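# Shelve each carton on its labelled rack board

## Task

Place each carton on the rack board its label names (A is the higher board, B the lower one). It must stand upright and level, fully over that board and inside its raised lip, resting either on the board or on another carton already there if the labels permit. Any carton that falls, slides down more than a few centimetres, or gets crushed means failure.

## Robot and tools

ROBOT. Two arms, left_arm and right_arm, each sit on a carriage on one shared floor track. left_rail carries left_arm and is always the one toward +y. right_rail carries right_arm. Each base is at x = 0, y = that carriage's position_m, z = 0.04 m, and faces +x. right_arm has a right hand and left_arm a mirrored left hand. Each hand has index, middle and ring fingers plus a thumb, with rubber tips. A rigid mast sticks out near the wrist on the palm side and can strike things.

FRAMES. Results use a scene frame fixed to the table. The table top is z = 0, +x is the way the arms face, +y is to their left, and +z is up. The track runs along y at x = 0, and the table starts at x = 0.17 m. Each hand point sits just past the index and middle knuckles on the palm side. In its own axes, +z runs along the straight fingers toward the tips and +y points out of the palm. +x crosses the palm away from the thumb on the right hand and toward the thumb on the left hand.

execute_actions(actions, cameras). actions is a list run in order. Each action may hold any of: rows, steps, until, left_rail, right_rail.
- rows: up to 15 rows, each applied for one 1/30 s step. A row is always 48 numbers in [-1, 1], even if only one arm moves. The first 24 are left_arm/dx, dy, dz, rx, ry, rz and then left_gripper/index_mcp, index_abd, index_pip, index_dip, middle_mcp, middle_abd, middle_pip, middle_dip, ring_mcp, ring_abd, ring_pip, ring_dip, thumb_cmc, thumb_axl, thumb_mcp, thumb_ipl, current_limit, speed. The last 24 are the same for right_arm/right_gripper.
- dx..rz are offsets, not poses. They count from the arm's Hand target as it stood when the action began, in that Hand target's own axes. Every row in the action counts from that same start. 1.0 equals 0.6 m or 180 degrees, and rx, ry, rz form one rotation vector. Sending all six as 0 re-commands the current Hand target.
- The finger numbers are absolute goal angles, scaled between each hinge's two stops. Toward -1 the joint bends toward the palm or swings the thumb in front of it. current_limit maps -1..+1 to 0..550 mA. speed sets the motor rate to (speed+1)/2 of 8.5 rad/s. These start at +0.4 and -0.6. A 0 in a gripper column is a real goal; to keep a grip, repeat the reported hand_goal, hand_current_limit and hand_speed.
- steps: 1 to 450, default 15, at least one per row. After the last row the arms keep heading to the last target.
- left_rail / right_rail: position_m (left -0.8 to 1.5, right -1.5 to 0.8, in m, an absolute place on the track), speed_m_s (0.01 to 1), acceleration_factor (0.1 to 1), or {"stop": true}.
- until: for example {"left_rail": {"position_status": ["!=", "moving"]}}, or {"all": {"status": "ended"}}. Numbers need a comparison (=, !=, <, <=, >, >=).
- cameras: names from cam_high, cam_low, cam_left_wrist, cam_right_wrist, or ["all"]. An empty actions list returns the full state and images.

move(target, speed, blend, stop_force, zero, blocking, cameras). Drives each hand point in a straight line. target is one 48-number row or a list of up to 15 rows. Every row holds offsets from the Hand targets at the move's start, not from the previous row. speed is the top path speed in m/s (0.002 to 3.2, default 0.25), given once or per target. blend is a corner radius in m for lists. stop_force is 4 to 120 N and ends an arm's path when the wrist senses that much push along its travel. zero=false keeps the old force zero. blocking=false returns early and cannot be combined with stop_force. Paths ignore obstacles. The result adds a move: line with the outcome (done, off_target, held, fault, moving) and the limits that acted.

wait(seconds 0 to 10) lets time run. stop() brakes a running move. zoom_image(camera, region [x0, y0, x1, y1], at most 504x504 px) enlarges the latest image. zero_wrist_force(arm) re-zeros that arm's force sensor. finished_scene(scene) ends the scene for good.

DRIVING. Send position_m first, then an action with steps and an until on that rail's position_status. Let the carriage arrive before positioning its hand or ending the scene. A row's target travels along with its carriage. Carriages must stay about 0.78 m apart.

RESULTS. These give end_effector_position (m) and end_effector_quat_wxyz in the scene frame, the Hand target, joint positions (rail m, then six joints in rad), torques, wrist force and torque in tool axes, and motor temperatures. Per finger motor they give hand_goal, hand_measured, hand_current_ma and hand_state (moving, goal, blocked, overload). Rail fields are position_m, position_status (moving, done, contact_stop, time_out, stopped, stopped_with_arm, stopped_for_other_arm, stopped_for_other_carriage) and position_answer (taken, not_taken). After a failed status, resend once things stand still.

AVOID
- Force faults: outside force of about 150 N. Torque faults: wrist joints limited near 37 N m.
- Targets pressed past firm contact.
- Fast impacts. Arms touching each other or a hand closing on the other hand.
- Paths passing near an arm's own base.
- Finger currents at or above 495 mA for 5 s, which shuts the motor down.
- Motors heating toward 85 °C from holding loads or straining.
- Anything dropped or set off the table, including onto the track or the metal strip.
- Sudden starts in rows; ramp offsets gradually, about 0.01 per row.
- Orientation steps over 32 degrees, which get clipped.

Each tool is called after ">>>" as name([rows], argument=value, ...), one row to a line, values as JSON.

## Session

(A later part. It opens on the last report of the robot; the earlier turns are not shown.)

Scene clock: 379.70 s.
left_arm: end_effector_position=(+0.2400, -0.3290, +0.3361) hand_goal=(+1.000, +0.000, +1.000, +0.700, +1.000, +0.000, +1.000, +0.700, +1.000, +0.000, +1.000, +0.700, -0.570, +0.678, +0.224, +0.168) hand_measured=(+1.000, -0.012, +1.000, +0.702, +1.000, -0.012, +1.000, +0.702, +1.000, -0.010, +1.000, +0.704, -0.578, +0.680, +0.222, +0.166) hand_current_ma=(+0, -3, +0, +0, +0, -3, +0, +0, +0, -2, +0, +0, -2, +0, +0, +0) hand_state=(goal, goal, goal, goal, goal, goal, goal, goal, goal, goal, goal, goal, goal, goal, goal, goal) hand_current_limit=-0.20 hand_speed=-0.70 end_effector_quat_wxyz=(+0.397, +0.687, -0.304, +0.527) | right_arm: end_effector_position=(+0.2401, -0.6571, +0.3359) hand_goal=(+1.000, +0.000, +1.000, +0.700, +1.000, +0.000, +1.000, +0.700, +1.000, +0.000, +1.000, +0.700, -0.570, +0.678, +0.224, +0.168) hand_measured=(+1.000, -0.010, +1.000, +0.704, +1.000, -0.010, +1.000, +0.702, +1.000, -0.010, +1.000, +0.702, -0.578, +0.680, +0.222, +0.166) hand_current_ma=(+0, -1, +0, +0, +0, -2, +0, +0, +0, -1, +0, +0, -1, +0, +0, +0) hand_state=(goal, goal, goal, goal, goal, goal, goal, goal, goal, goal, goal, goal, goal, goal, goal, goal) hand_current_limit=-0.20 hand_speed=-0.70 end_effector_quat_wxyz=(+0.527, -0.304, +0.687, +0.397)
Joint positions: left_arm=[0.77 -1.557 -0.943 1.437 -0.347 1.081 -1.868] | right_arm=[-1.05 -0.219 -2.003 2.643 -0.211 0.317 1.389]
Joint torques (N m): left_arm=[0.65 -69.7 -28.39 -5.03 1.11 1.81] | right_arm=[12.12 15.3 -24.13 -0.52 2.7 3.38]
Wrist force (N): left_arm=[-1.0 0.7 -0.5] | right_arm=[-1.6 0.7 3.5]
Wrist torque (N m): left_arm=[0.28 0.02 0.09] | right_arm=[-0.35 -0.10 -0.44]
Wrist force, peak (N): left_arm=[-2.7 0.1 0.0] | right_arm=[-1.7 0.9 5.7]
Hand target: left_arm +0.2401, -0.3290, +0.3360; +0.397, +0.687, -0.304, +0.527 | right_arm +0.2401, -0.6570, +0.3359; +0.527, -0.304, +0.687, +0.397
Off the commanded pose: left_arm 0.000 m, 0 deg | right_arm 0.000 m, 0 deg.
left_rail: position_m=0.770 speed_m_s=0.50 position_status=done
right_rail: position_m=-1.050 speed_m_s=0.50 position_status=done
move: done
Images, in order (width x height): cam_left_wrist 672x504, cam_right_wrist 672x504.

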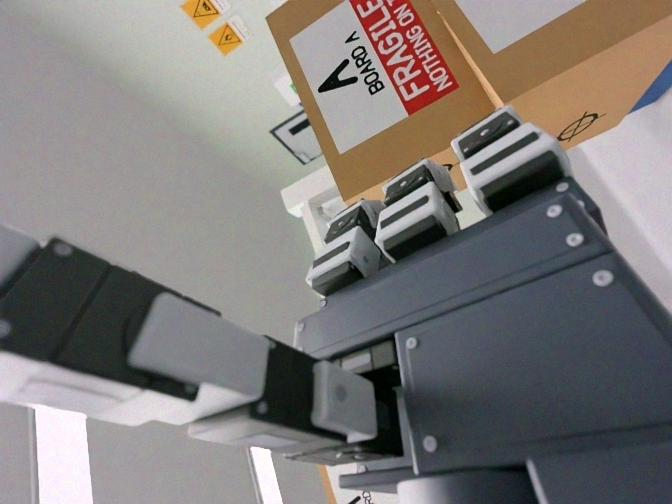

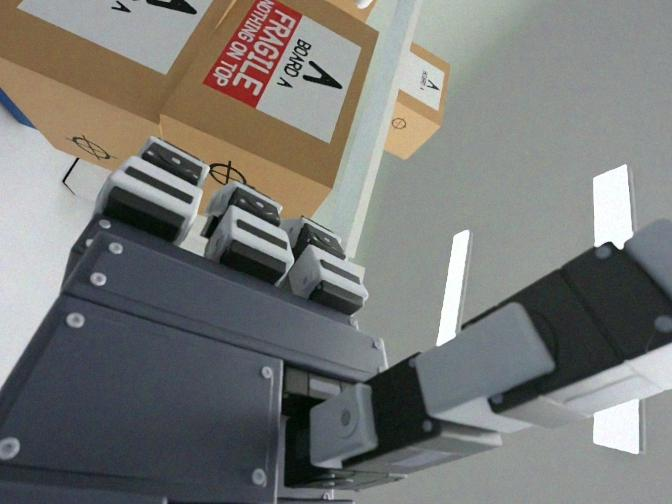

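>>> move(target=[0.02415,-0.07807,0.04508,0,0,0,1,0,1,0.7,1,0,1,0.7,1,0,1,0.7,-0.571,0.678,0.2247,0.1676,-0.2,-0.7,-0.02415,-0.07807,0.04508,0,0,0,1,0,1,0.7,1,0,1,0.7,1,0,1,0.7,-0.571,0.678,0.2247,0.1676,-0.2,-0.7], speed=0.08)

>>> move(target=[0,0.05,0.0866,0,0,0,1,0,1,0.7,1,0,1,0.7,1,0,1,0.7,-0.571,0.678,0.2247,0.1676,-0.2,-0.7,0,0.05,0.0866,0,0,0,1,0,1,0.7,1,0,1,0.7,1,0,1,0.7,-0.571,0.678,0.2247,0.1676,-0.2,-0.7], speed=0.018, stop_force=5, cameras=["cam_left_wrist","cam_right_wrist"])

Scene clock: 384.20 s.
left_arm: end_effector_position=(+0.2960, -0.3290, +0.3361) hand_goal=(+1.000, +0.000, +1.000, +0.700, +1.000, +0.000, +1.000, +0.700, +1.000, +0.000, +1.000, +0.700, -0.570, +0.678, +0.224, +0.168) hand_measured=(+1.000, -0.012, +1.000, +0.702, +1.000, -0.012, +1.000, +0.702, +1.000, -0.010, +1.000, +0.704, -0.578, +0.680, +0.222, +0.166) hand_current_ma=(+0, -3, +0, +0, +0, -3, +0, +0, +0, -2, +0, +0, -2, +0, +0, +0) hand_state=(goal, goal, goal, goal, goal, goal, goal, goal, goal, goal, goal, goal, goal, goal, goal, goal) hand_current_limit=-0.20 hand_speed=-0.70 end_effector_quat_wxyz=(+0.397, +0.687, -0.304, +0.527) | right_arm: end_effector_position=(+0.2960, -0.6570, +0.3359) hand_goal=(+1.000, +0.000, +1.000, +0.700, +1.000, +0.000, +1.000, +0.700, +1.000, +0.000, +1.000, +0.700, -0.570, +0.678, +0.224, +0.168) hand_measured=(+1.000, -0.010, +1.000, +0.704, +1.000, -0.010, +1.000, +0.702, +1.000, -0.010, +1.000, +0.702, -0.578, +0.680, +0.222, +0.166) hand_current_ma=(+0, -1, +0, +0, +0, -2, +0, +0, +0, -1, +0, +0, -1, +0, +0, +0) hand_state=(goal, goal, goal, goal, goal, goal, goal, goal, goal, goal, goal, goal, goal, goal, goal, goal) hand_current_limit=-0.20 hand_speed=-0.70 end_effector_quat_wxyz=(+0.527, -0.304, +0.687, +0.397)
Joint positions: left_arm=[0.77 -1.491 -0.923 1.403 -0.337 1.146 -1.858] | right_arm=[-1.05 -0.162 -1.864 2.565 -0.335 0.37 1.455]
Joint torques (N m): left_arm=[15.69 -73.03 -45.67 1.82 2.4 2.31] | right_arm=[11.85 5.22 -40.15 -1.2 2.71 3.26]
Wrist force (N): left_arm=[-0.7 0.4 -0.6] | right_arm=[-1.2 0.5 3.8]
Wrist torque (N m): left_arm=[0.25 -0.02 0.01] | right_arm=[-0.38 -0.16 -0.44]
Wrist force, peak (N): left_arm=[-1.2 1.7 -0.9] | right_arm=[-1.8 0.4 4.1]
Hand target: left_arm +0.2960, -0.3290, +0.3361; +0.397, +0.687, -0.304, +0.527 | right_arm +0.2961, -0.6570, +0.3359; +0.527, -0.304, +0.687, +0.397
Off the commanded pose: left_arm 0.000 m, 0 deg | right_arm 0.000 m, 0 deg.
left_rail: position_m=0.770 speed_m_s=0.50 position_status=done
right_rail: position_m=-1.050 speed_m_s=0.50 position_status=done
move: done

Scene clock: 387.37 s.
left_arm: end_effector_position=(+0.2960, -0.3606, +0.3360) hand_goal=(+1.000, +0.000, +1.000, +0.700, +1.000, +0.000, +1.000, +0.700, +1.000, +0.000, +1.000, +0.700, -0.570, +0.678, +0.224, +0.168) hand_measured=(+1.000, -0.012, +1.000, +0.702, +1.000, -0.010, +1.000, +0.704, +1.000, -0.006, +1.000, +0.716, -0.578, +0.680, +0.222, +0.166) hand_current_ma=(+0, -3, +0, +0, +0, -2, +0, +1, +0, -1, +0, +6, -2, +0, +0, +0) hand_state=(goal, goal, goal, goal, goal, goal, goal, goal, goal, goal, goal, goal, goal, goal, goal, goal) hand_current_limit=-0.20 hand_speed=-0.70 end_effector_quat_wxyz=(+0.397, +0.687, -0.304, +0.527) | right_arm: end_effector_position=(+0.2960, -0.6187, +0.3359) hand_goal=(+1.000, +0.000, +1.000, +0.700, +1.000, +0.000, +1.000, +0.700, +1.000, +0.000, +1.000, +0.700, -0.570, +0.678, +0.224, +0.168) hand_measured=(+1.000, -0.004, +1.000, +0.720, +1.000, -0.006, +1.000, +0.704, +1.000, -0.010, +1.000, +0.702, -0.578, +0.680, +0.222, +0.166) hand_current_ma=(+0, +0, +0, +7, +0, +0, +0, +0, +0, -1, +0, +0, -1, +0, +0, +0) hand_state=(goal, goal, goal, goal, goal, goal, goal, goal, goal, goal, goal, goal, goal, goal, goal, goal) hand_current_limit=-0.20 hand_speed=-0.70 end_effector_quat_wxyz=(+0.527, -0.304, +0.687, +0.397)
Joint positions: left_arm=[0.77 -1.494 -0.877 1.322 -0.303 1.143 -1.858] | right_arm=[-1.05 0.005 -1.84 2.541 -0.441 0.528 1.573]
Joint torques (N m): left_arm=[10 -101.37 -31.87 -5.94 1.86 -0.23] | right_arm=[-15.06 -20.96 -23.12 1.18 -4.23 -2.53]
Wrist force (N): left_arm=[-1.4 0.0 -4.7] | right_arm=[-1.0 0.2 2.6]
Wrist torque (N m): left_arm=[0.91 -0.22 -0.05] | right_arm=[-0.17 -0.17 -0.39]
Wrist force, peak (N): left_arm=[-0.9 -1.5 -4.9] | right_arm=[-1.4 0.9 4.3]
Hand target: left_arm +0.2960, -0.3606, +0.3360; +0.397, +0.687, -0.304, +0.527 (not the last commanded pose) | right_arm +0.2960, -0.6187, +0.3359; +0.527, -0.304, +0.687, +0.397 (not the last commanded pose)
Off the commanded pose: left_arm 0.028 m, 0 deg | right_arm 0.022 m, 0 deg.
left_rail: position_m=0.770 speed_m_s=0.50 position_status=done
right_rail: position_m=-1.050 speed_m_s=0.50 position_status=done
move: contact (left_arm, right_arm)
Images, in order (width x height): cam_left_wrist 672x504, cam_right_wrist 672x504.

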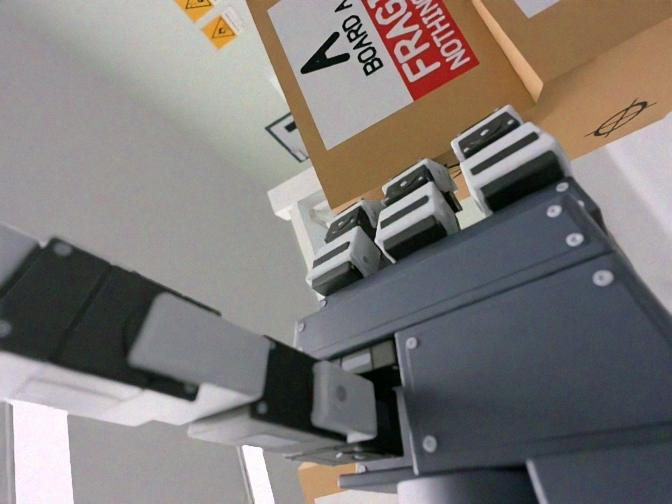

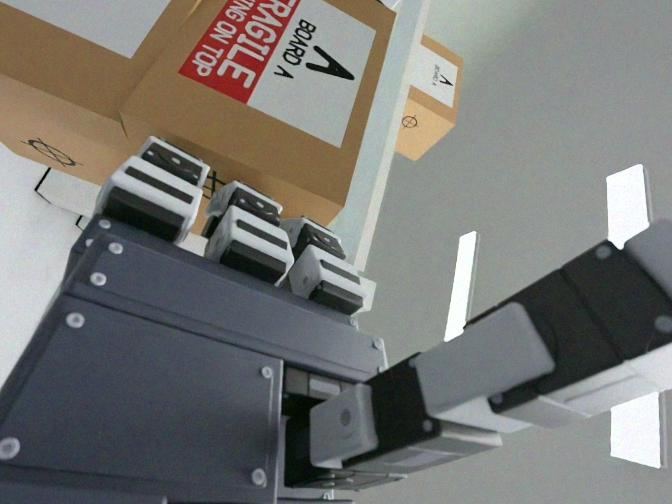

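>>> execute_actions([
  {"rows":[[0,0,0,0,0,0,1,0,1,0.4,1,0,1,0.4,1,0,1,0.4,-0.571,0.678,0.2247,0.1676,-0.2,-0.7,0,0,0,0,0,0,1,0,1,0.4,1,0,1,0.4,1,0,1,0.4,-0.571,0.678,0.2247,0.1676,-0.2,-0.7]],"steps":40},
])

Scene clock: 389.47 s.
left_arm: end_effector_position=(+0.2961, -0.3606, +0.3360) hand_goal=(+1.000, +0.000, +1.000, +0.400, +1.000, +0.000, +1.000, +0.400, +1.000, +0.000, +1.000, +0.400, -0.570, +0.678, +0.224, +0.168) hand_measured=(+1.002, -0.012, +1.000, +0.648, +1.002, -0.010, +1.000, +0.660, +1.002, -0.006, +1.000, +0.682, -0.578, +0.680, +0.222, +0.166) hand_current_ma=(+0, -3, +0, +220, +0, -2, +0, +220, +0, -1, +0, +220, -2, +0, +0, +0) hand_state=(goal, goal, goal, blocked, goal, goal, goal, blocked, goal, goal, goal, blocked, goal, goal, goal, goal) hand_current_limit=-0.20 hand_speed=-0.70 end_effector_quat_wxyz=(+0.397, +0.687, -0.304, +0.527) | right_arm: end_effector_position=(+0.2960, -0.6187, +0.3359) hand_goal=(+1.000, +0.000, +1.000, +0.400, +1.000, +0.000, +1.000, +0.400, +1.000, +0.000, +1.000, +0.400, -0.570, +0.678, +0.224, +0.168) hand_measured=(+1.002, -0.004, +1.000, +0.692, +1.002, -0.006, +1.000, +0.668, +1.002, -0.010, +1.000, +0.644, -0.578, +0.680, +0.222, +0.166) hand_current_ma=(+0, +0, +0, +220, +0, +0, +0, +220, +0, -1, +0, +220, -1, +0, +0, +0) hand_state=(goal, goal, goal, blocked, goal, goal, goal, blocked, goal, goal, goal, blocked, goal, goal, goal, goal) hand_current_limit=-0.20 hand_speed=-0.70 end_effector_quat_wxyz=(+0.527, -0.304, +0.687, +0.397)
Joint positions: left_arm=[0.77 -1.494 -0.877 1.322 -0.303 1.143 -1.858] | right_arm=[-1.05 0.005 -1.84 2.541 -0.441 0.528 1.573]
Joint torques (N m): left_arm=[-14.54 -93.87 -56.07 -5.97 1.8 1.67] | right_arm=[20.45 -17.83 -27.29 1.44 -4.21 -2.68]
Wrist force (N): left_arm=[-1.0 -10.6 -22.0] | right_arm=[-1.1 -11.6 -16.3]
Wrist torque (N m): left_arm=[4.25 -0.67 0.07] | right_arm=[3.80 0.24 -0.83]
Wrist force, peak (N): left_arm=[-0.8 -10.7 -22.4] | right_arm=[-1.3 -11.8 -16.4]
Hand target: left_arm +0.2960, -0.3606, +0.3360; +0.397, +0.687, -0.304, +0.527 | right_arm +0.2960, -0.6187, +0.3359; +0.527, -0.304, +0.687, +0.397
Off the commanded pose: left_arm 0.000 m, 0 deg | right_arm 0.000 m, 0 deg.
left_rail: position_m=0.770 speed_m_s=0.50 position_status=done
right_rail: position_m=-1.050 speed_m_s=0.50 position_status=done

>>> move(target=[0,0.00167,0.00289,0,0,0,1,0,1,0.4,1,0,1,0.4,1,0,1,0.4,-0.571,0.678,0.2247,0.1676,-0.2,-0.7,0,0.00167,0.00289,0,0,0,1,0,1,0.4,1,0,1,0.4,1,0,1,0.4,-0.571,0.678,0.2247,0.1676,-0.2,-0.7], speed=0.01)

>>> move(target=[0.0322,0.00747,-0.00431,0,0,0,1,0,1,0.4,1,0,1,0.4,1,0,1,0.4,-0.571,0.678,0.2247,0.1676,-0.2,-0.7,-0.0322,0.00747,-0.00431,0,0,0,1,0,1,0.4,1,0,1,0.4,1,0,1,0.4,-0.571,0.678,0.2247,0.1676,-0.2,-0.7], speed=0.02, cameras=["cam_left_wrist","cam_right_wrist"])

Scene clock: 391.60 s.
left_arm: end_effector_position=(+0.2961, -0.3626, +0.3360) hand_goal=(+1.000, +0.000, +1.000, +0.400, +1.000, +0.000, +1.000, +0.400, +1.000, +0.000, +1.000, +0.400, -0.570, +0.678, +0.224, +0.168) hand_measured=(+1.002, -0.006, +1.002, +0.664, +1.004, -0.006, +1.002, +0.674, +1.002, -0.002, +1.002, +0.700, -0.578, +0.680, +0.222, +0.166) hand_current_ma=(+0, -1, +0, +220, +0, -1, +0, +220, +0, +0, +0, +220, -2, +0, +0, +0) hand_state=(goal, goal, goal, blocked, goal, goal, goal, blocked, goal, goal, goal, blocked, goal, goal, goal, goal) hand_current_limit=-0.20 hand_speed=-0.70 end_effector_quat_wxyz=(+0.397, +0.687, -0.304, +0.527) | right_arm: end_effector_position=(+0.2960, -0.6167, +0.3359) hand_goal=(+1.000, +0.000, +1.000, +0.400, +1.000, +0.000, +1.000, +0.400, +1.000, +0.000, +1.000, +0.400, -0.570, +0.678, +0.224, +0.168) hand_measured=(+1.002, +0.000, +1.002, +0.700, +1.004, -0.002, +1.002, +0.672, +1.004, -0.006, +1.002, +0.646, -0.578, +0.680, +0.222, +0.166) hand_current_ma=(+0, +0, +0, +220, +0, +0, +0, +220, +0, +0, +0, +220, -1, +0, +0, +0) hand_state=(goal, goal, goal, blocked, goal, goal, goal, blocked, goal, goal, goal, blocked, goal, goal, goal, goal) hand_current_limit=-0.20 hand_speed=-0.70 end_effector_quat_wxyz=(+0.527, -0.304, +0.687, +0.397)
Joint positions: left_arm=[0.77 -1.494 -0.874 1.317 -0.3 1.143 -1.858] | right_arm=[-1.05 0.013 -1.838 2.539 -0.445 0.536 1.577]
Joint torques (N m): left_arm=[-34.63 -73.03 -65.05 -4.93 6.95 0.23] | right_arm=[36 4.4 -41.17 -1.51 -5.9 3.77]
Wrist force (N): left_arm=[0.0 -23.8 -45.4] | right_arm=[-2.8 -24.0 -41.2]
Wrist torque (N m): left_arm=[8.55 -1.22 0.38] | right_arm=[8.71 0.79 -1.39]
Wrist force, peak (N): left_arm=[-0.2 -23.5 -46.8] | right_arm=[-2.5 -24.6 -41.6]
Hand target: left_arm +0.2960, -0.3626, +0.3360; +0.397, +0.687, -0.304, +0.527 | right_arm +0.2960, -0.6167, +0.3359; +0.527, -0.304, +0.687, +0.397
Off the commanded pose: left_arm 0.000 m, 0 deg | right_arm 0.000 m, 0 deg.
left_rail: position_m=0.770 speed_m_s=0.50 position_status=done
right_rail: position_m=-1.050 speed_m_s=0.50 position_status=done
move: done

Scene clock: 392.97 s.
left_arm: end_effector_position=(+0.2960, -0.3626, +0.3560) hand_goal=(+1.000, +0.000, +1.000, +0.400, +1.000, +0.000, +1.000, +0.400, +1.000, +0.000, +1.000, +0.400, -0.570, +0.678, +0.224, +0.168) hand_measured=(+1.002, -0.064, +1.002, +0.666, +1.004, -0.062, +1.002, +0.676, +1.002, -0.058, +1.002, +0.702, -0.578, +0.680, +0.222, +0.166) hand_current_ma=(+0, -65, +0, +220, +0, -63, +0, +220, +0, -55, +0, +220, -2, +0, +0, +0) hand_state=(goal, blocked, goal, blocked, goal, blocked, goal, blocked, goal, blocked, goal, blocked, goal, goal, goal, goal) hand_current_limit=-0.20 hand_speed=-0.70 end_effector_quat_wxyz=(+0.397, +0.687, -0.304, +0.527) | right_arm: end_effector_position=(+0.2960, -0.6166, +0.3559) hand_goal=(+1.000, +0.000, +1.000, +0.400, +1.000, +0.000, +1.000, +0.400, +1.000, +0.000, +1.000, +0.400, -0.570, +0.678, +0.224, +0.168) hand_measured=(+1.002, -0.056, +1.002, +0.700, +1.004, -0.058, +1.002, +0.672, +1.004, -0.060, +1.002, +0.646, -0.578, +0.680, +0.222, +0.166) hand_current_ma=(+0, -38, +0, +220, +0, -40, +0, +220, +0, -42, +0, +220, -1, +0, +0, +0) hand_state=(goal, blocked, goal, blocked, goal, blocked, goal, blocked, goal, blocked, goal, blocked, goal, goal, goal, goal) hand_current_limit=-0.20 hand_speed=-0.70 end_effector_quat_wxyz=(+0.527, -0.304, +0.687, +0.397)
Joint positions: left_arm=[0.77 -1.494 -0.888 1.303 -0.273 1.143 -1.858] | right_arm=[-1.05 0.013 -1.873 2.517 -0.387 0.536 1.578]
Joint torques (N m): left_arm=[-35.75 -107.59 -70.2 -6.27 12.47 -1.61] | right_arm=[13.29 -22.89 -48.22 0.79 -7.33 -2.17]
Wrist force (N): left_arm=[-9.0 -24.8 -38.5] | right_arm=[6.4 -23.4 -32.4]
Wrist torque (N m): left_arm=[7.79 -2.00 -0.70] | right_arm=[7.23 1.56 -0.28]
Wrist force, peak (N): left_arm=[-0.3 -23.8 -45.6] | right_arm=[-1.5 -24.1 -41.0]
Hand target: left_arm +0.2960, -0.3626, +0.3560; +0.397, +0.687, -0.304, +0.527 | right_arm +0.2960, -0.6166, +0.3559; +0.527, -0.304, +0.687, +0.397
Off the commanded pose: left_arm 0.000 m, 0 deg | right_arm 0.000 m, 0 deg.
left_rail: position_m=0.770 speed_m_s=0.50 position_status=done
right_rail: position_m=-1.050 speed_m_s=0.50 position_status=done
move: done
Images, in order (width x height): cam_left_wrist 672x504, cam_right_wrist 672x504.

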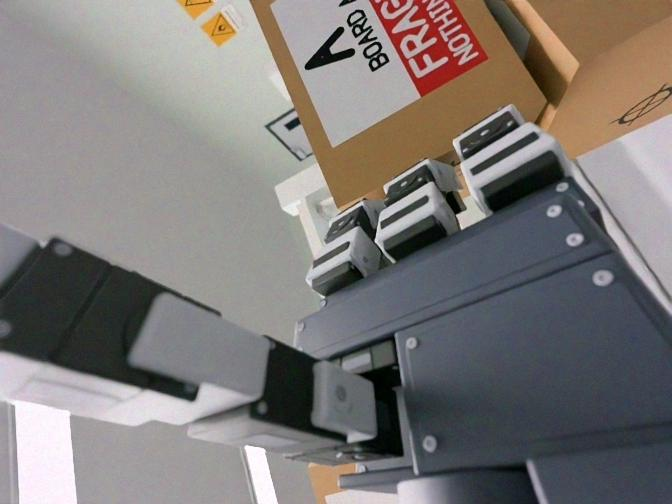

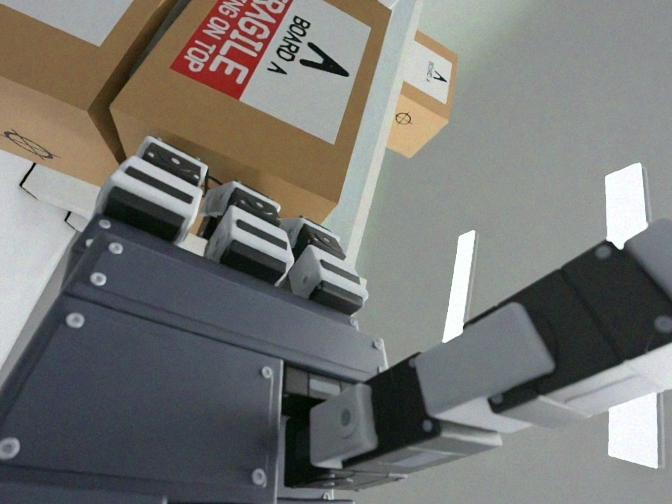

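>>> move([
  [0.73086,0.16957,-0.09791,0,0,0,1,0,1,0.4,1,0,1,0.4,1,0,1,0.4,-0.571,0.678,0.2247,0.1676,-0.2,-0.7,-0.73086,0.16957,-0.09791,0,0,0,1,0,1,0.4,1,0,1,0.4,1,0,1,0.4,-0.571,0.678,0.2247,0.1676,-0.2,-0.7],
  [0.86057,-0.64325,-0.53753,0.0322,0.00747,-0.00431,1,0,1,0.4,1,0,1,0.4,1,0,1,0.4,-0.571,0.678,0.2247,0.1676,-0.2,-0.7,-0.87203,0.108,0.84927,-0.0322,0.00747,-0.00431,1,0,1,0.4,1,0,1,0.4,1,0,1,0.4,-0.571,0.678,0.2247,0.1676,-0.2,-0.7],
], speed=0.13, blend=[0.05,0], cameras=["cam_high","cam_right_wrist","cam_left_wrist"])

Scene clock: 409.17 s.
left_arm: end_effector_position=(+0.5967, +0.1097, +0.8100) hand_goal=(+1.000, +0.000, +1.000, +0.400, +1.000, +0.000, +1.000, +0.400, +1.000, +0.000, +1.000, +0.400, -0.570, +0.678, +0.224, +0.168) hand_measured=(+1.002, -0.080, +1.002, +0.674, +1.002, -0.080, +1.002, +0.686, +1.002, -0.078, +1.002, +0.712, -0.578, +0.680, +0.222, +0.166) hand_current_ma=(+0, -97, +0, +220, +0, -99, +0, +220, +0, -92, +0, +220, -2, +0, +0, +0) hand_state=(goal, blocked, goal, blocked, goal, blocked, goal, blocked, goal, blocked, goal, blocked, goal, goal, goal, goal) hand_current_limit=-0.20 hand_speed=-0.70 end_effector_quat_wxyz=(+0.369, +0.702, -0.268, +0.547) | right_arm: end_effector_position=(+0.6233, -0.1430, +0.8099) hand_goal=(+1.000, +0.000, +1.000, +0.400, +1.000, +0.000, +1.000, +0.400, +1.000, +0.000, +1.000, +0.400, -0.570, +0.678, +0.224, +0.168) hand_measured=(+1.002, -0.062, +1.002, +0.700, +1.002, -0.064, +1.002, +0.672, +1.002, -0.064, +1.002, +0.646, -0.578, +0.680, +0.222, +0.166) hand_current_ma=(+0, -45, +0, +220, +0, -48, +0, +220, +0, -49, +0, +220, -1, +0, +0, +0) hand_state=(goal, blocked, goal, blocked, goal, blocked, goal, blocked, goal, blocked, goal, blocked, goal, goal, goal, goal) hand_current_limit=-0.20 hand_speed=-0.70 end_effector_quat_wxyz=(+0.506, -0.340, +0.670, +0.424)
Joint positions: left_arm=[0.77 -0.939 -1.426 1.263 0.293 1.588 -1.796] | right_arm=[-1.05 0.627 -0.98 0.641 0.49 1.036 1.721]
Joint torques (N m): left_arm=[-14.16 -55.13 -44.3 -17.4 12.58 2.97] | right_arm=[47.24 -73.66 -55.7 -3.14 -9.31 -2.67]
Wrist force (N): left_arm=[-9.3 -23.3 -36.7] | right_arm=[4.6 -21.8 -31.1]
Wrist torque (N m): left_arm=[7.38 -2.07 -0.84] | right_arm=[7.02 1.49 -0.28]
Wrist force, peak (N): left_arm=[-9.2 -26.9 -41.4] | right_arm=[5.7 -24.6 -35.7]
Hand target: left_arm +0.5967, +0.1097, +0.8100; +0.369, +0.702, -0.268, +0.547 | right_arm +0.6233, -0.1429, +0.8099; +0.506, -0.340, +0.670, +0.424
Off the commanded pose: left_arm 0.000 m, 0 deg | right_arm 0.000 m, 0 deg.
left_rail: position_m=0.770 speed_m_s=0.50 position_status=done
right_rail: position_m=-1.050 speed_m_s=0.50 position_status=done
move: done
Images, in order (width x height): cam_high 672x504, cam_left_wrist 672x504, cam_right_wrist 672x504.

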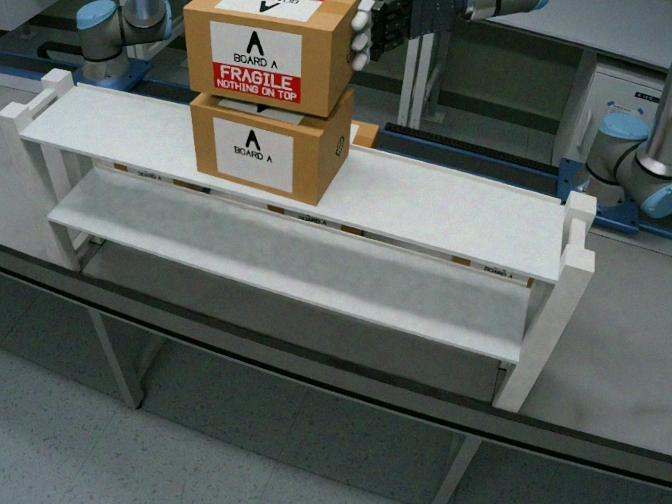

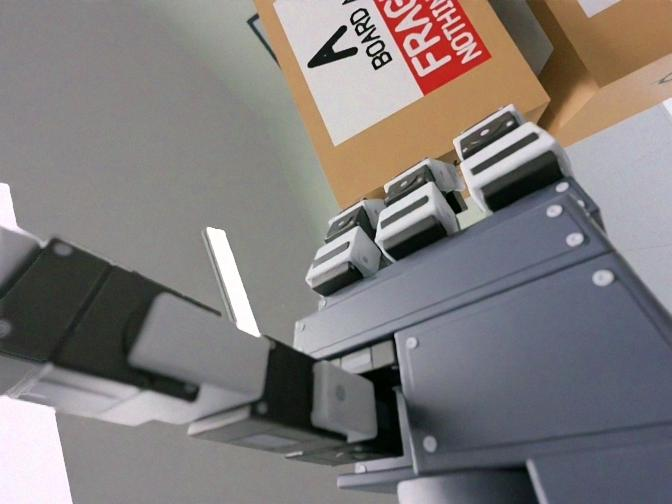

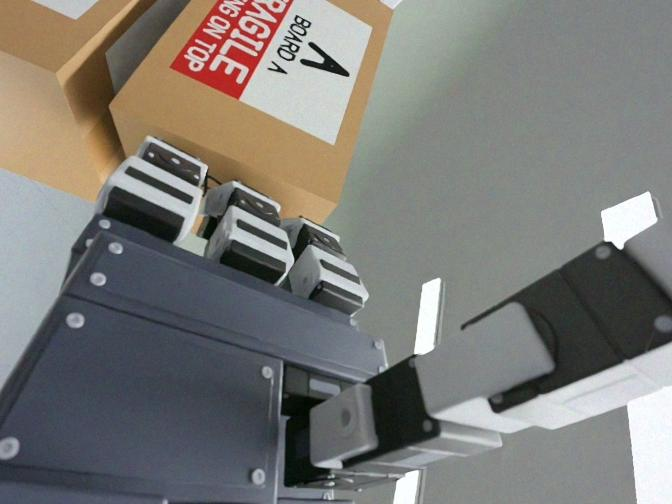

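>>> zoom_image(camera="cam_high", region=[170, 0, 380, 215])

>>> zoom_image(camera="cam_right_wrist", region=[0, 0, 252, 189])

>>> zoom_image(camera="cam_left_wrist", region=[420, 0, 672, 189])

Scaled by 2.344 from the camera's 672x504 image, which has a finer 960x720 frame.

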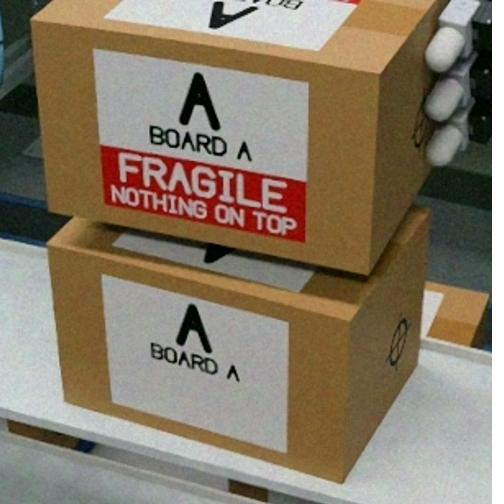

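Scaled by 2.000 from the camera's 672x504 image, which has a finer 960x720 frame.

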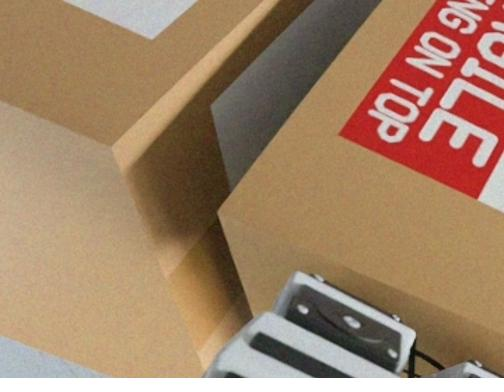

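Scaled by 2.000 from the camera's 672x504 image, which has a finer 960x720 frame.

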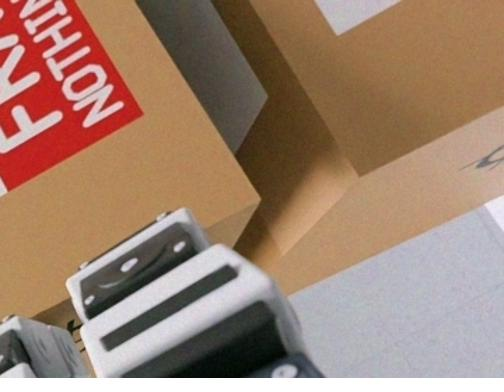

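>>> move(target=[-0.02705,-0.01753,-0.00037,-0.01073,-0.00249,0.00144,1,0,1,0.4,1,0,1,0.4,1,0,1,0.4,-0.571,0.678,0.2247,0.1676,-0.2,-0.7,0.03085,0.00398,0.00845,0.01073,-0.00249,0.00144,1,0,1,0.4,1,0,1,0.4,1,0,1,0.4,-0.571,0.678,0.2247,0.1676,-0.2,-0.7], speed=0.03, cameras=["cam_high","cam_right_wrist","cam_left_wrist"])

>>> zoom_image(camera="cam_high", region=[170, 0, 380, 215])

Scene clock: 423.30 s.
left_arm: end_effector_position=(+0.6006, +0.1156, +0.7920) hand_goal=(+1.000, +0.000, +1.000, +0.400, +1.000, +0.000, +1.000, +0.400, +1.000, +0.000, +1.000, +0.400, -0.570, +0.678, +0.224, +0.168) hand_measured=(+1.002, -0.080, +1.002, +0.674, +1.002, -0.080, +1.002, +0.686, +1.002, -0.078, +1.002, +0.712, -0.578, +0.680, +0.222, +0.166) hand_current_ma=(+0, -97, +0, +220, +0, -99, +0, +220, +0, -92, +0, +220, -2, +0, +0, +0) hand_state=(goal, blocked, goal, blocked, goal, blocked, goal, blocked, goal, blocked, goal, blocked, goal, goal, goal, goal) hand_current_limit=-0.20 hand_speed=-0.70 end_effector_quat_wxyz=(+0.378, +0.697, -0.280, +0.541) | right_arm: end_effector_position=(+0.6184, -0.1378, +0.7919) hand_goal=(+1.000, +0.000, +1.000, +0.400, +1.000, +0.000, +1.000, +0.400, +1.000, +0.000, +1.000, +0.400, -0.570, +0.678, +0.224, +0.168) hand_measured=(+1.002, -0.062, +1.002, +0.700, +1.002, -0.064, +1.002, +0.672, +1.002, -0.064, +1.002, +0.646, -0.578, +0.680, +0.222, +0.166) hand_current_ma=(+0, -45, +0, +220, +0, -48, +0, +220, +0, -49, +0, +220, -1, +0, +0, +0) hand_state=(goal, blocked, goal, blocked, goal, blocked, goal, blocked, goal, blocked, goal, blocked, goal, goal, goal, goal) hand_current_limit=-0.20 hand_speed=-0.70 end_effector_quat_wxyz=(+0.513, -0.328, +0.676, +0.415)
Joint positions: left_arm=[0.77 -0.916 -1.422 1.291 0.262 1.647 -1.789] | right_arm=[-1.05 0.642 -1.007 0.719 0.436 1.085 1.73]
Joint torques (N m): left_arm=[-15.29 -31.92 -44.21 -17.21 12.49 2.86] | right_arm=[46.5 -98.4 -39.29 -10.62 -4.17 2.97]
Wrist force (N): left_arm=[-9.9 -23.6 -36.0] | right_arm=[6.0 -22.0 -30.1]
Wrist torque (N m): left_arm=[7.29 -2.05 -0.82] | right_arm=[6.89 1.35 -0.17]
Wrist force, peak (N): left_arm=[-10.1 -24.3 -38.0] | right_arm=[4.4 -23.1 -32.1]
Hand target: left_arm +0.6006, +0.1156, +0.7920; +0.378, +0.697, -0.280, +0.541 | right_arm +0.6184, -0.1378, +0.7919; +0.513, -0.328, +0.676, +0.415
Off the commanded pose: left_arm 0.000 m, 0 deg | right_arm 0.000 m, 0 deg.
left_rail: position_m=0.770 speed_m_s=0.50 position_status=done
right_rail: position_m=-1.050 speed_m_s=0.50 position_status=done
move: done
Images, in order (width x height): cam_high 672x504, cam_left_wrist 672x504, cam_right_wrist 672x504.

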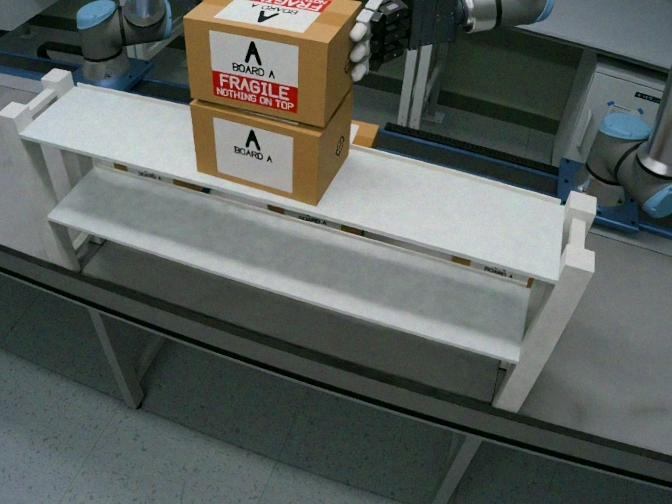

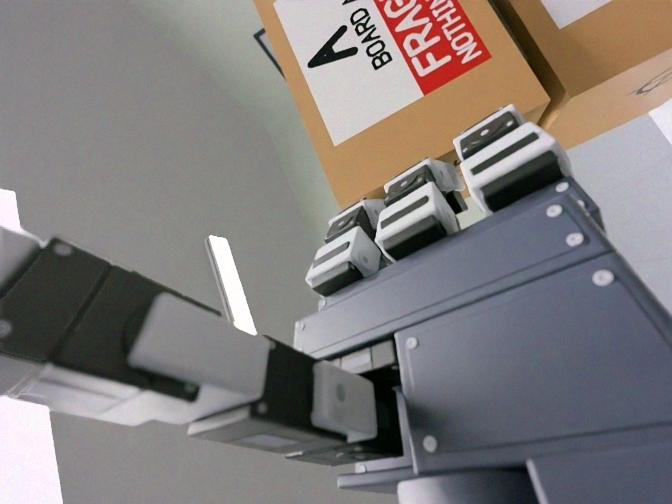

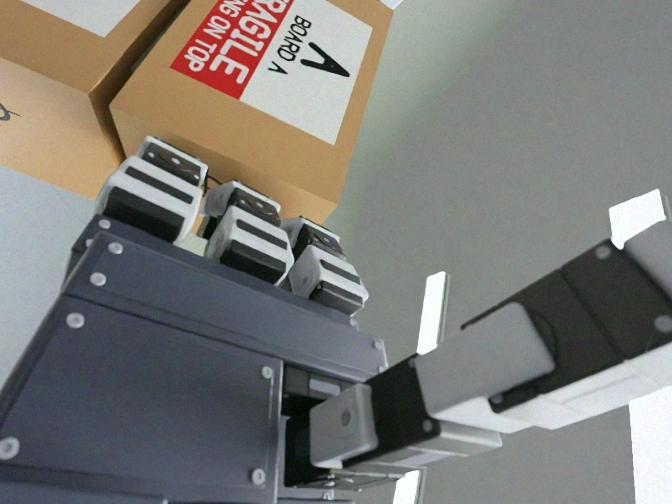

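Scaled by 2.344 from the camera's 672x504 image, which has a finer 960x720 frame.

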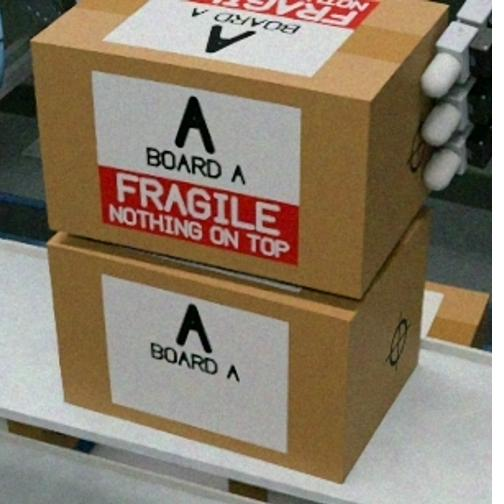

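>>> move(target=[-0.03542,-0.00822,0.00474,0,0,0,1,0,1,0.4,1,0,1,0.4,1,0,1,0.4,-0.571,0.678,0.2247,0.1676,-0.2,-0.7,0.03542,-0.00822,0.00474,0,0,0,1,0,1,0.4,1,0,1,0.4,1,0,1,0.4,-0.571,0.678,0.2247,0.1676,-0.2,-0.7], speed=0.01, stop_force=5, cameras=["cam_high","cam_right_wrist"])

Scene clock: 430.13 s.
left_arm: end_effector_position=(+0.6006, +0.1156, +0.7780) hand_goal=(+1.000, +0.000, +1.000, +0.400, +1.000, +0.000, +1.000, +0.400, +1.000, +0.000, +1.000, +0.400, -0.570, +0.678, +0.224, +0.168) hand_measured=(+1.002, -0.078, +1.002, +0.674, +1.002, -0.078, +1.002, +0.686, +1.002, -0.076, +1.002, +0.712, -0.578, +0.680, +0.222, +0.166) hand_current_ma=(+0, -93, +0, +220, +0, -95, +0, +220, +0, -88, +0, +220, -2, +0, +0, +0) hand_state=(goal, blocked, goal, blocked, goal, blocked, goal, blocked, goal, blocked, goal, blocked, goal, goal, goal, goal) hand_current_limit=-0.20 hand_speed=-0.70 end_effector_quat_wxyz=(+0.378, +0.697, -0.280, +0.541) | right_arm: end_effector_position=(+0.6184, -0.1378, +0.7785) hand_goal=(+1.000, +0.000, +1.000, +0.400, +1.000, +0.000, +1.000, +0.400, +1.000, +0.000, +1.000, +0.400, -0.570, +0.678, +0.224, +0.168) hand_measured=(+1.002, -0.058, +1.002, +0.700, +1.002, -0.060, +1.002, +0.672, +1.002, -0.062, +1.002, +0.646, -0.578, +0.680, +0.222, +0.166) hand_current_ma=(+0, -40, +0, +220, +0, -43, +0, +220, +0, -45, +0, +220, -1, +0, +0, +0) hand_state=(goal, blocked, goal, blocked, goal, blocked, goal, blocked, goal, blocked, goal, blocked, goal, goal, goal, goal) hand_current_limit=-0.20 hand_speed=-0.70 end_effector_quat_wxyz=(+0.513, -0.328, +0.676, +0.415)
Joint positions: left_arm=[0.77 -0.916 -1.425 1.319 0.236 1.647 -1.789] | right_arm=[-1.05 0.642 -1.016 0.757 0.406 1.085 1.73]
Joint torques (N m): left_arm=[-18.04 -29.14 -59.71 -5.07 12.55 1.62] | right_arm=[43.26 -70.32 -56.38 -3.32 -5.68 -0.65]
Wrist force (N): left_arm=[-7.3 -23.4 -36.9] | right_arm=[4.0 -21.7 -31.0]
Wrist torque (N m): left_arm=[7.40 -1.69 -0.41] | right_arm=[7.03 1.37 -0.47]
Wrist force, peak (N): left_arm=[-4.0 -21.4 -40.0] | right_arm=[5.7 -22.4 -30.9]
Hand target: left_arm +0.6006, +0.1156, +0.7780; +0.378, +0.697, -0.280, +0.541 (not the last commanded pose) | right_arm +0.6184, -0.1378, +0.7785; +0.513, -0.328, +0.676, +0.415 (not the last commanded pose)
Off the commanded pose: left_arm 0.008 m, 0 deg | right_arm 0.009 m, 0 deg.
left_rail: position_m=0.770 speed_m_s=0.50 position_status=done
right_rail: position_m=-1.050 speed_m_s=0.50 position_status=done
move: contact (left_arm, right_arm)
Images, in order (width x height): cam_high 672x504, cam_right_wrist 672x504.

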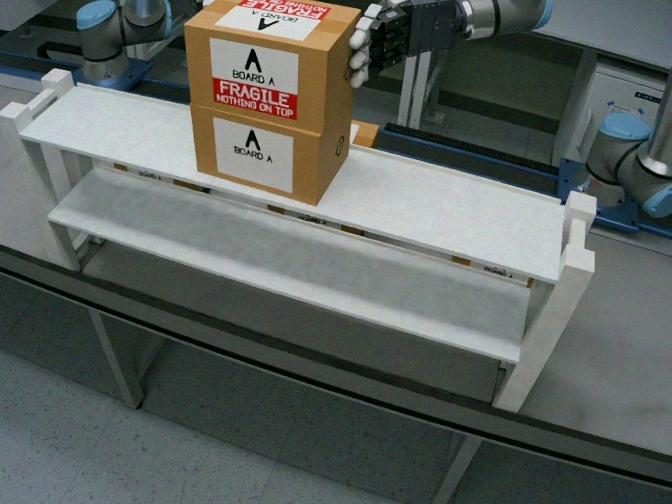

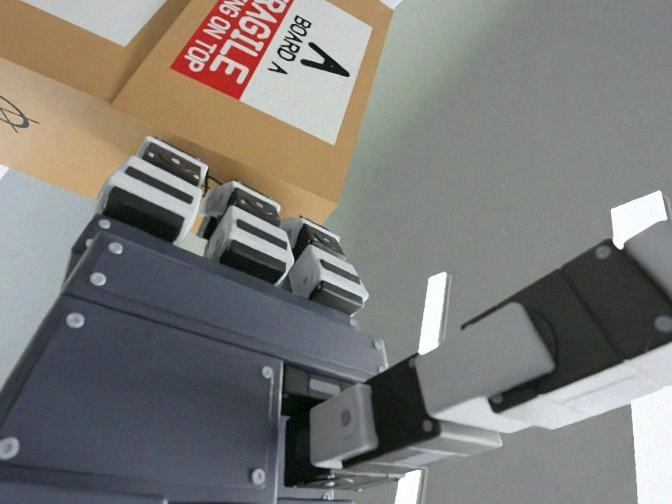

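>>> move(target=[-0.00563,-0.00131,0.00075,0,0,0,1,0,1,0.4,1,0,1,0.4,1,0,1,0.4,-0.571,0.678,0.2247,0.1676,-0.2,-0.7,0.00483,-0.00112,0.00065,0,0,0,1,0,1,0.4,1,0,1,0.4,1,0,1,0.4,-0.571,0.678,0.2247,0.1676,-0.2,-0.7], speed=0.01)

Scene clock: 431.77 s.
left_arm: end_effector_position=(+0.6006, +0.1156, +0.7745) hand_goal=(+1.000, +0.000, +1.000, +0.400, +1.000, +0.000, +1.000, +0.400, +1.000, +0.000, +1.000, +0.400, -0.570, +0.678, +0.224, +0.168) hand_measured=(+1.002, -0.046, +1.002, +0.674, +1.004, -0.046, +1.002, +0.686, +1.002, -0.042, +1.002, +0.712, -0.578, +0.680, +0.222, +0.166) hand_current_ma=(+0, -35, +0, +220, +0, -36, +0, +220, +0, -32, +0, +220, -2, +0, +0, +0) hand_state=(goal, blocked, goal, blocked, goal, blocked, goal, blocked, goal, blocked, goal, blocked, goal, goal, goal, goal) hand_current_limit=-0.20 hand_speed=-0.70 end_effector_quat_wxyz=(+0.378, +0.697, -0.280, +0.541) | right_arm: end_effector_position=(+0.6184, -0.1378, +0.7756) hand_goal=(+1.000, +0.000, +1.000, +0.400, +1.000, +0.000, +1.000, +0.400, +1.000, +0.000, +1.000, +0.400, -0.570, +0.678, +0.224, +0.168) hand_measured=(+1.002, -0.032, +1.002, +0.700, +1.002, -0.034, +1.002, +0.672, +1.002, -0.036, +1.002, +0.646, -0.578, +0.680, +0.222, +0.166) hand_current_ma=(+0, -12, +0, +220, +0, -14, +0, +220, +0, -15, +0, +220, -1, +0, +0, +0) hand_state=(goal, blocked, goal, blocked, goal, blocked, goal, blocked, goal, blocked, goal, blocked, goal, goal, goal, goal) hand_current_limit=-0.20 hand_speed=-0.70 end_effector_quat_wxyz=(+0.513, -0.328, +0.676, +0.415)
Joint positions: left_arm=[0.77 -0.916 -1.426 1.325 0.23 1.647 -1.789] | right_arm=[-1.05 0.642 -1.018 0.765 0.399 1.085 1.73]
Joint torques (N m): left_arm=[-15.89 -46.82 -38.37 -14.28 12.8 0.54] | right_arm=[43.81 -86.95 -33.49 -8.55 -5.91 -1.4]
Wrist force (N): left_arm=[-1.6 -22.4 -42.8] | right_arm=[-1.2 -20.7 -36.3]
Wrist torque (N m): left_arm=[8.11 -1.12 0.36] | right_arm=[7.76 0.84 -1.14]
Wrist force, peak (N): left_arm=[-1.6 -22.4 -43.1] | right_arm=[-0.7 -21.9 -36.5]
Hand target: left_arm +0.6006, +0.1156, +0.7745; +0.378, +0.697, -0.280, +0.541 | right_arm +0.6184, -0.1378, +0.7755; +0.513, -0.328, +0.676, +0.415
Off the commanded pose: left_arm 0.000 m, 0 deg | right_arm 0.000 m, 0 deg.
left_rail: position_m=0.770 speed_m_s=0.50 position_status=done
right_rail: position_m=-1.050 speed_m_s=0.50 position_status=done
move: done

>>> move([
  [0,0,0,0,0,0,1,0,1,0.9,1,0,1,0.9,1,0,1,0.9,-0.571,0.678,0.2247,0.1676,-0.2,-0.7,0,0,0,0,0,0,1,0,1,0.9,1,0,1,0.9,1,0,1,0.9,-0.571,0.678,0.2247,0.1676,-0.2,-0.7],
  [0.0009,-0.02785,-0.04151,0,0,0,1,0,1,0.9,1,0,1,0.9,1,0,1,0.9,-0.571,0.678,0.2247,0.1676,-0.2,-0.7,0.0009,-0.02202,-0.04488,0,0,0,1,0,1,0.9,1,0,1,0.9,1,0,1,0.9,-0.571,0.678,0.2247,0.1676,-0.2,-0.7],
  [-0.08516,0.23868,-0.22225,0,0,0,1,0,1,0.9,1,0,1,0.9,1,0,1,0.9,-0.571,0.678,0.2247,0.1676,-0.2,-0.7,0.08697,0.26778,-0.18535,0,0,0,1,0,1,0.9,1,0,1,0.9,1,0,1,0.9,-0.571,0.678,0.2247,0.1676,-0.2,-0.7],
], speed=[0.02,0.04,0.15], cameras=["all"])

Scene clock: 440.00 s.
left_arm: end_effector_position=(+0.4007, +0.1456, +0.7744) hand_goal=(+1.000, +0.000, +1.000, +0.900, +1.000, +0.000, +1.000, +0.900, +1.000, +0.000, +1.000, +0.900, -0.570, +0.678, +0.224, +0.168) hand_measured=(+1.000, -0.012, +1.000, +0.898, +1.000, -0.012, +1.000, +0.898, +1.000, -0.010, +1.000, +0.896, -0.578, +0.680, +0.222, +0.166) hand_current_ma=(+0, -3, +0, +0, +0, -3, +0, +0, +0, -2, +0, +0, -2, +0, +0, +0) hand_state=(goal, goal, goal, goal, goal, goal, goal, goal, goal, goal, goal, goal, goal, goal, goal, goal) hand_current_limit=-0.20 hand_speed=-0.70 end_effector_quat_wxyz=(+0.378, +0.697, -0.280, +0.541) | right_arm: end_effector_position=(+0.4184, -0.1678, +0.7755) hand_goal=(+1.000, +0.000, +1.000, +0.900, +1.000, +0.000, +1.000, +0.900, +1.000, +0.000, +1.000, +0.900, -0.570, +0.678, +0.224, +0.168) hand_measured=(+1.000, -0.012, +1.000, +0.896, +1.000, -0.012, +1.000, +0.898, +1.000, -0.010, +1.000, +0.898, -0.578, +0.680, +0.222, +0.166) hand_current_ma=(+0, -2, +0, +0, +0, -2, +0, +0, +0, -1, +0, +0, -1, +0, +0, +0) hand_state=(goal, goal, goal, goal, goal, goal, goal, goal, goal, goal, goal, goal, goal, goal, goal, goal) hand_current_limit=-0.20 hand_speed=-0.70 end_effector_quat_wxyz=(+0.513, -0.328, +0.676, +0.415)
Joint positions: left_arm=[0.77 -1.205 -1.714 1.614 0.232 1.36 -1.827] | right_arm=[-1.05 0.78 -1.307 1.179 0.266 1.222 1.751]
Joint torques (N m): left_arm=[-19.82 -40.8 -34.36 1.83 -2.94 -2.61] | right_arm=[11.79 -78.74 -34.6 -3.52 3.65 3.49]
Wrist force (N): left_arm=[-1.8 0.5 0.1] | right_arm=[1.2 2.7 0.5]
Wrist torque (N m): left_arm=[0.19 0.19 0.02] | right_arm=[0.20 -0.41 -0.12]
Wrist force, peak (N): left_arm=[-1.7 -23.0 -43.0] | right_arm=[-0.6 -21.3 -36.5]
Hand target: left_arm +0.4006, +0.1456, +0.7744; +0.378, +0.697, -0.280, +0.541 | right_arm +0.4184, -0.1678, +0.7755; +0.513, -0.328, +0.676, +0.415
Off the commanded pose: left_arm 0.000 m, 0 deg | right_arm 0.000 m, 0 deg.
left_rail: position_m=0.770 speed_m_s=0.50 position_status=done
right_rail: position_m=-1.050 speed_m_s=0.50 position_status=done
move: done

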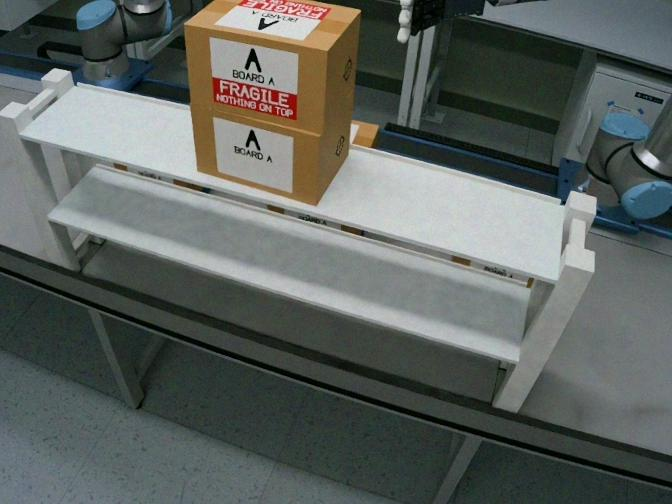

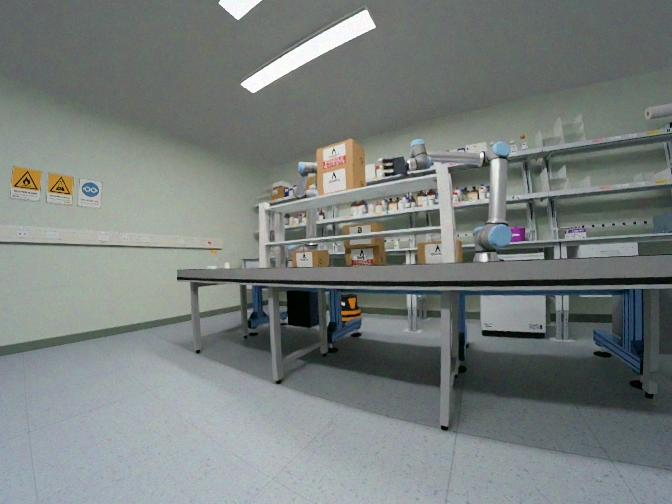

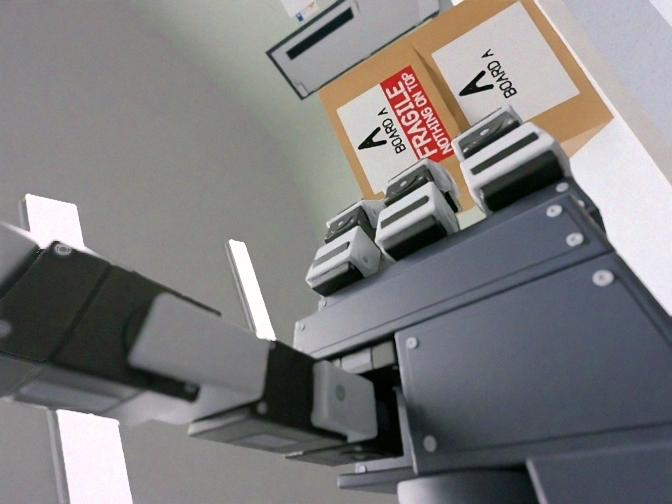

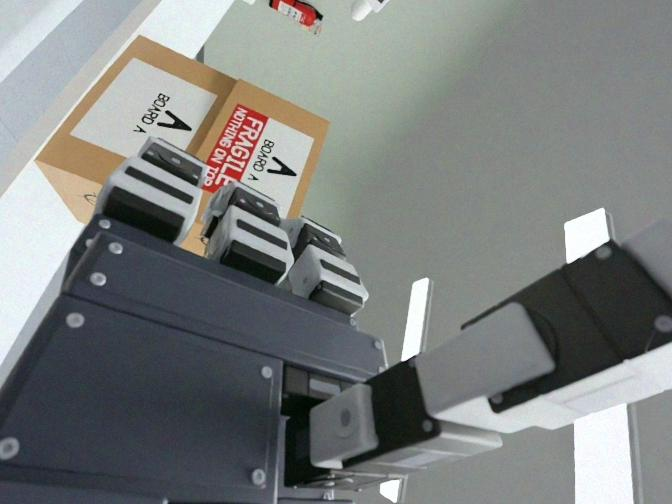

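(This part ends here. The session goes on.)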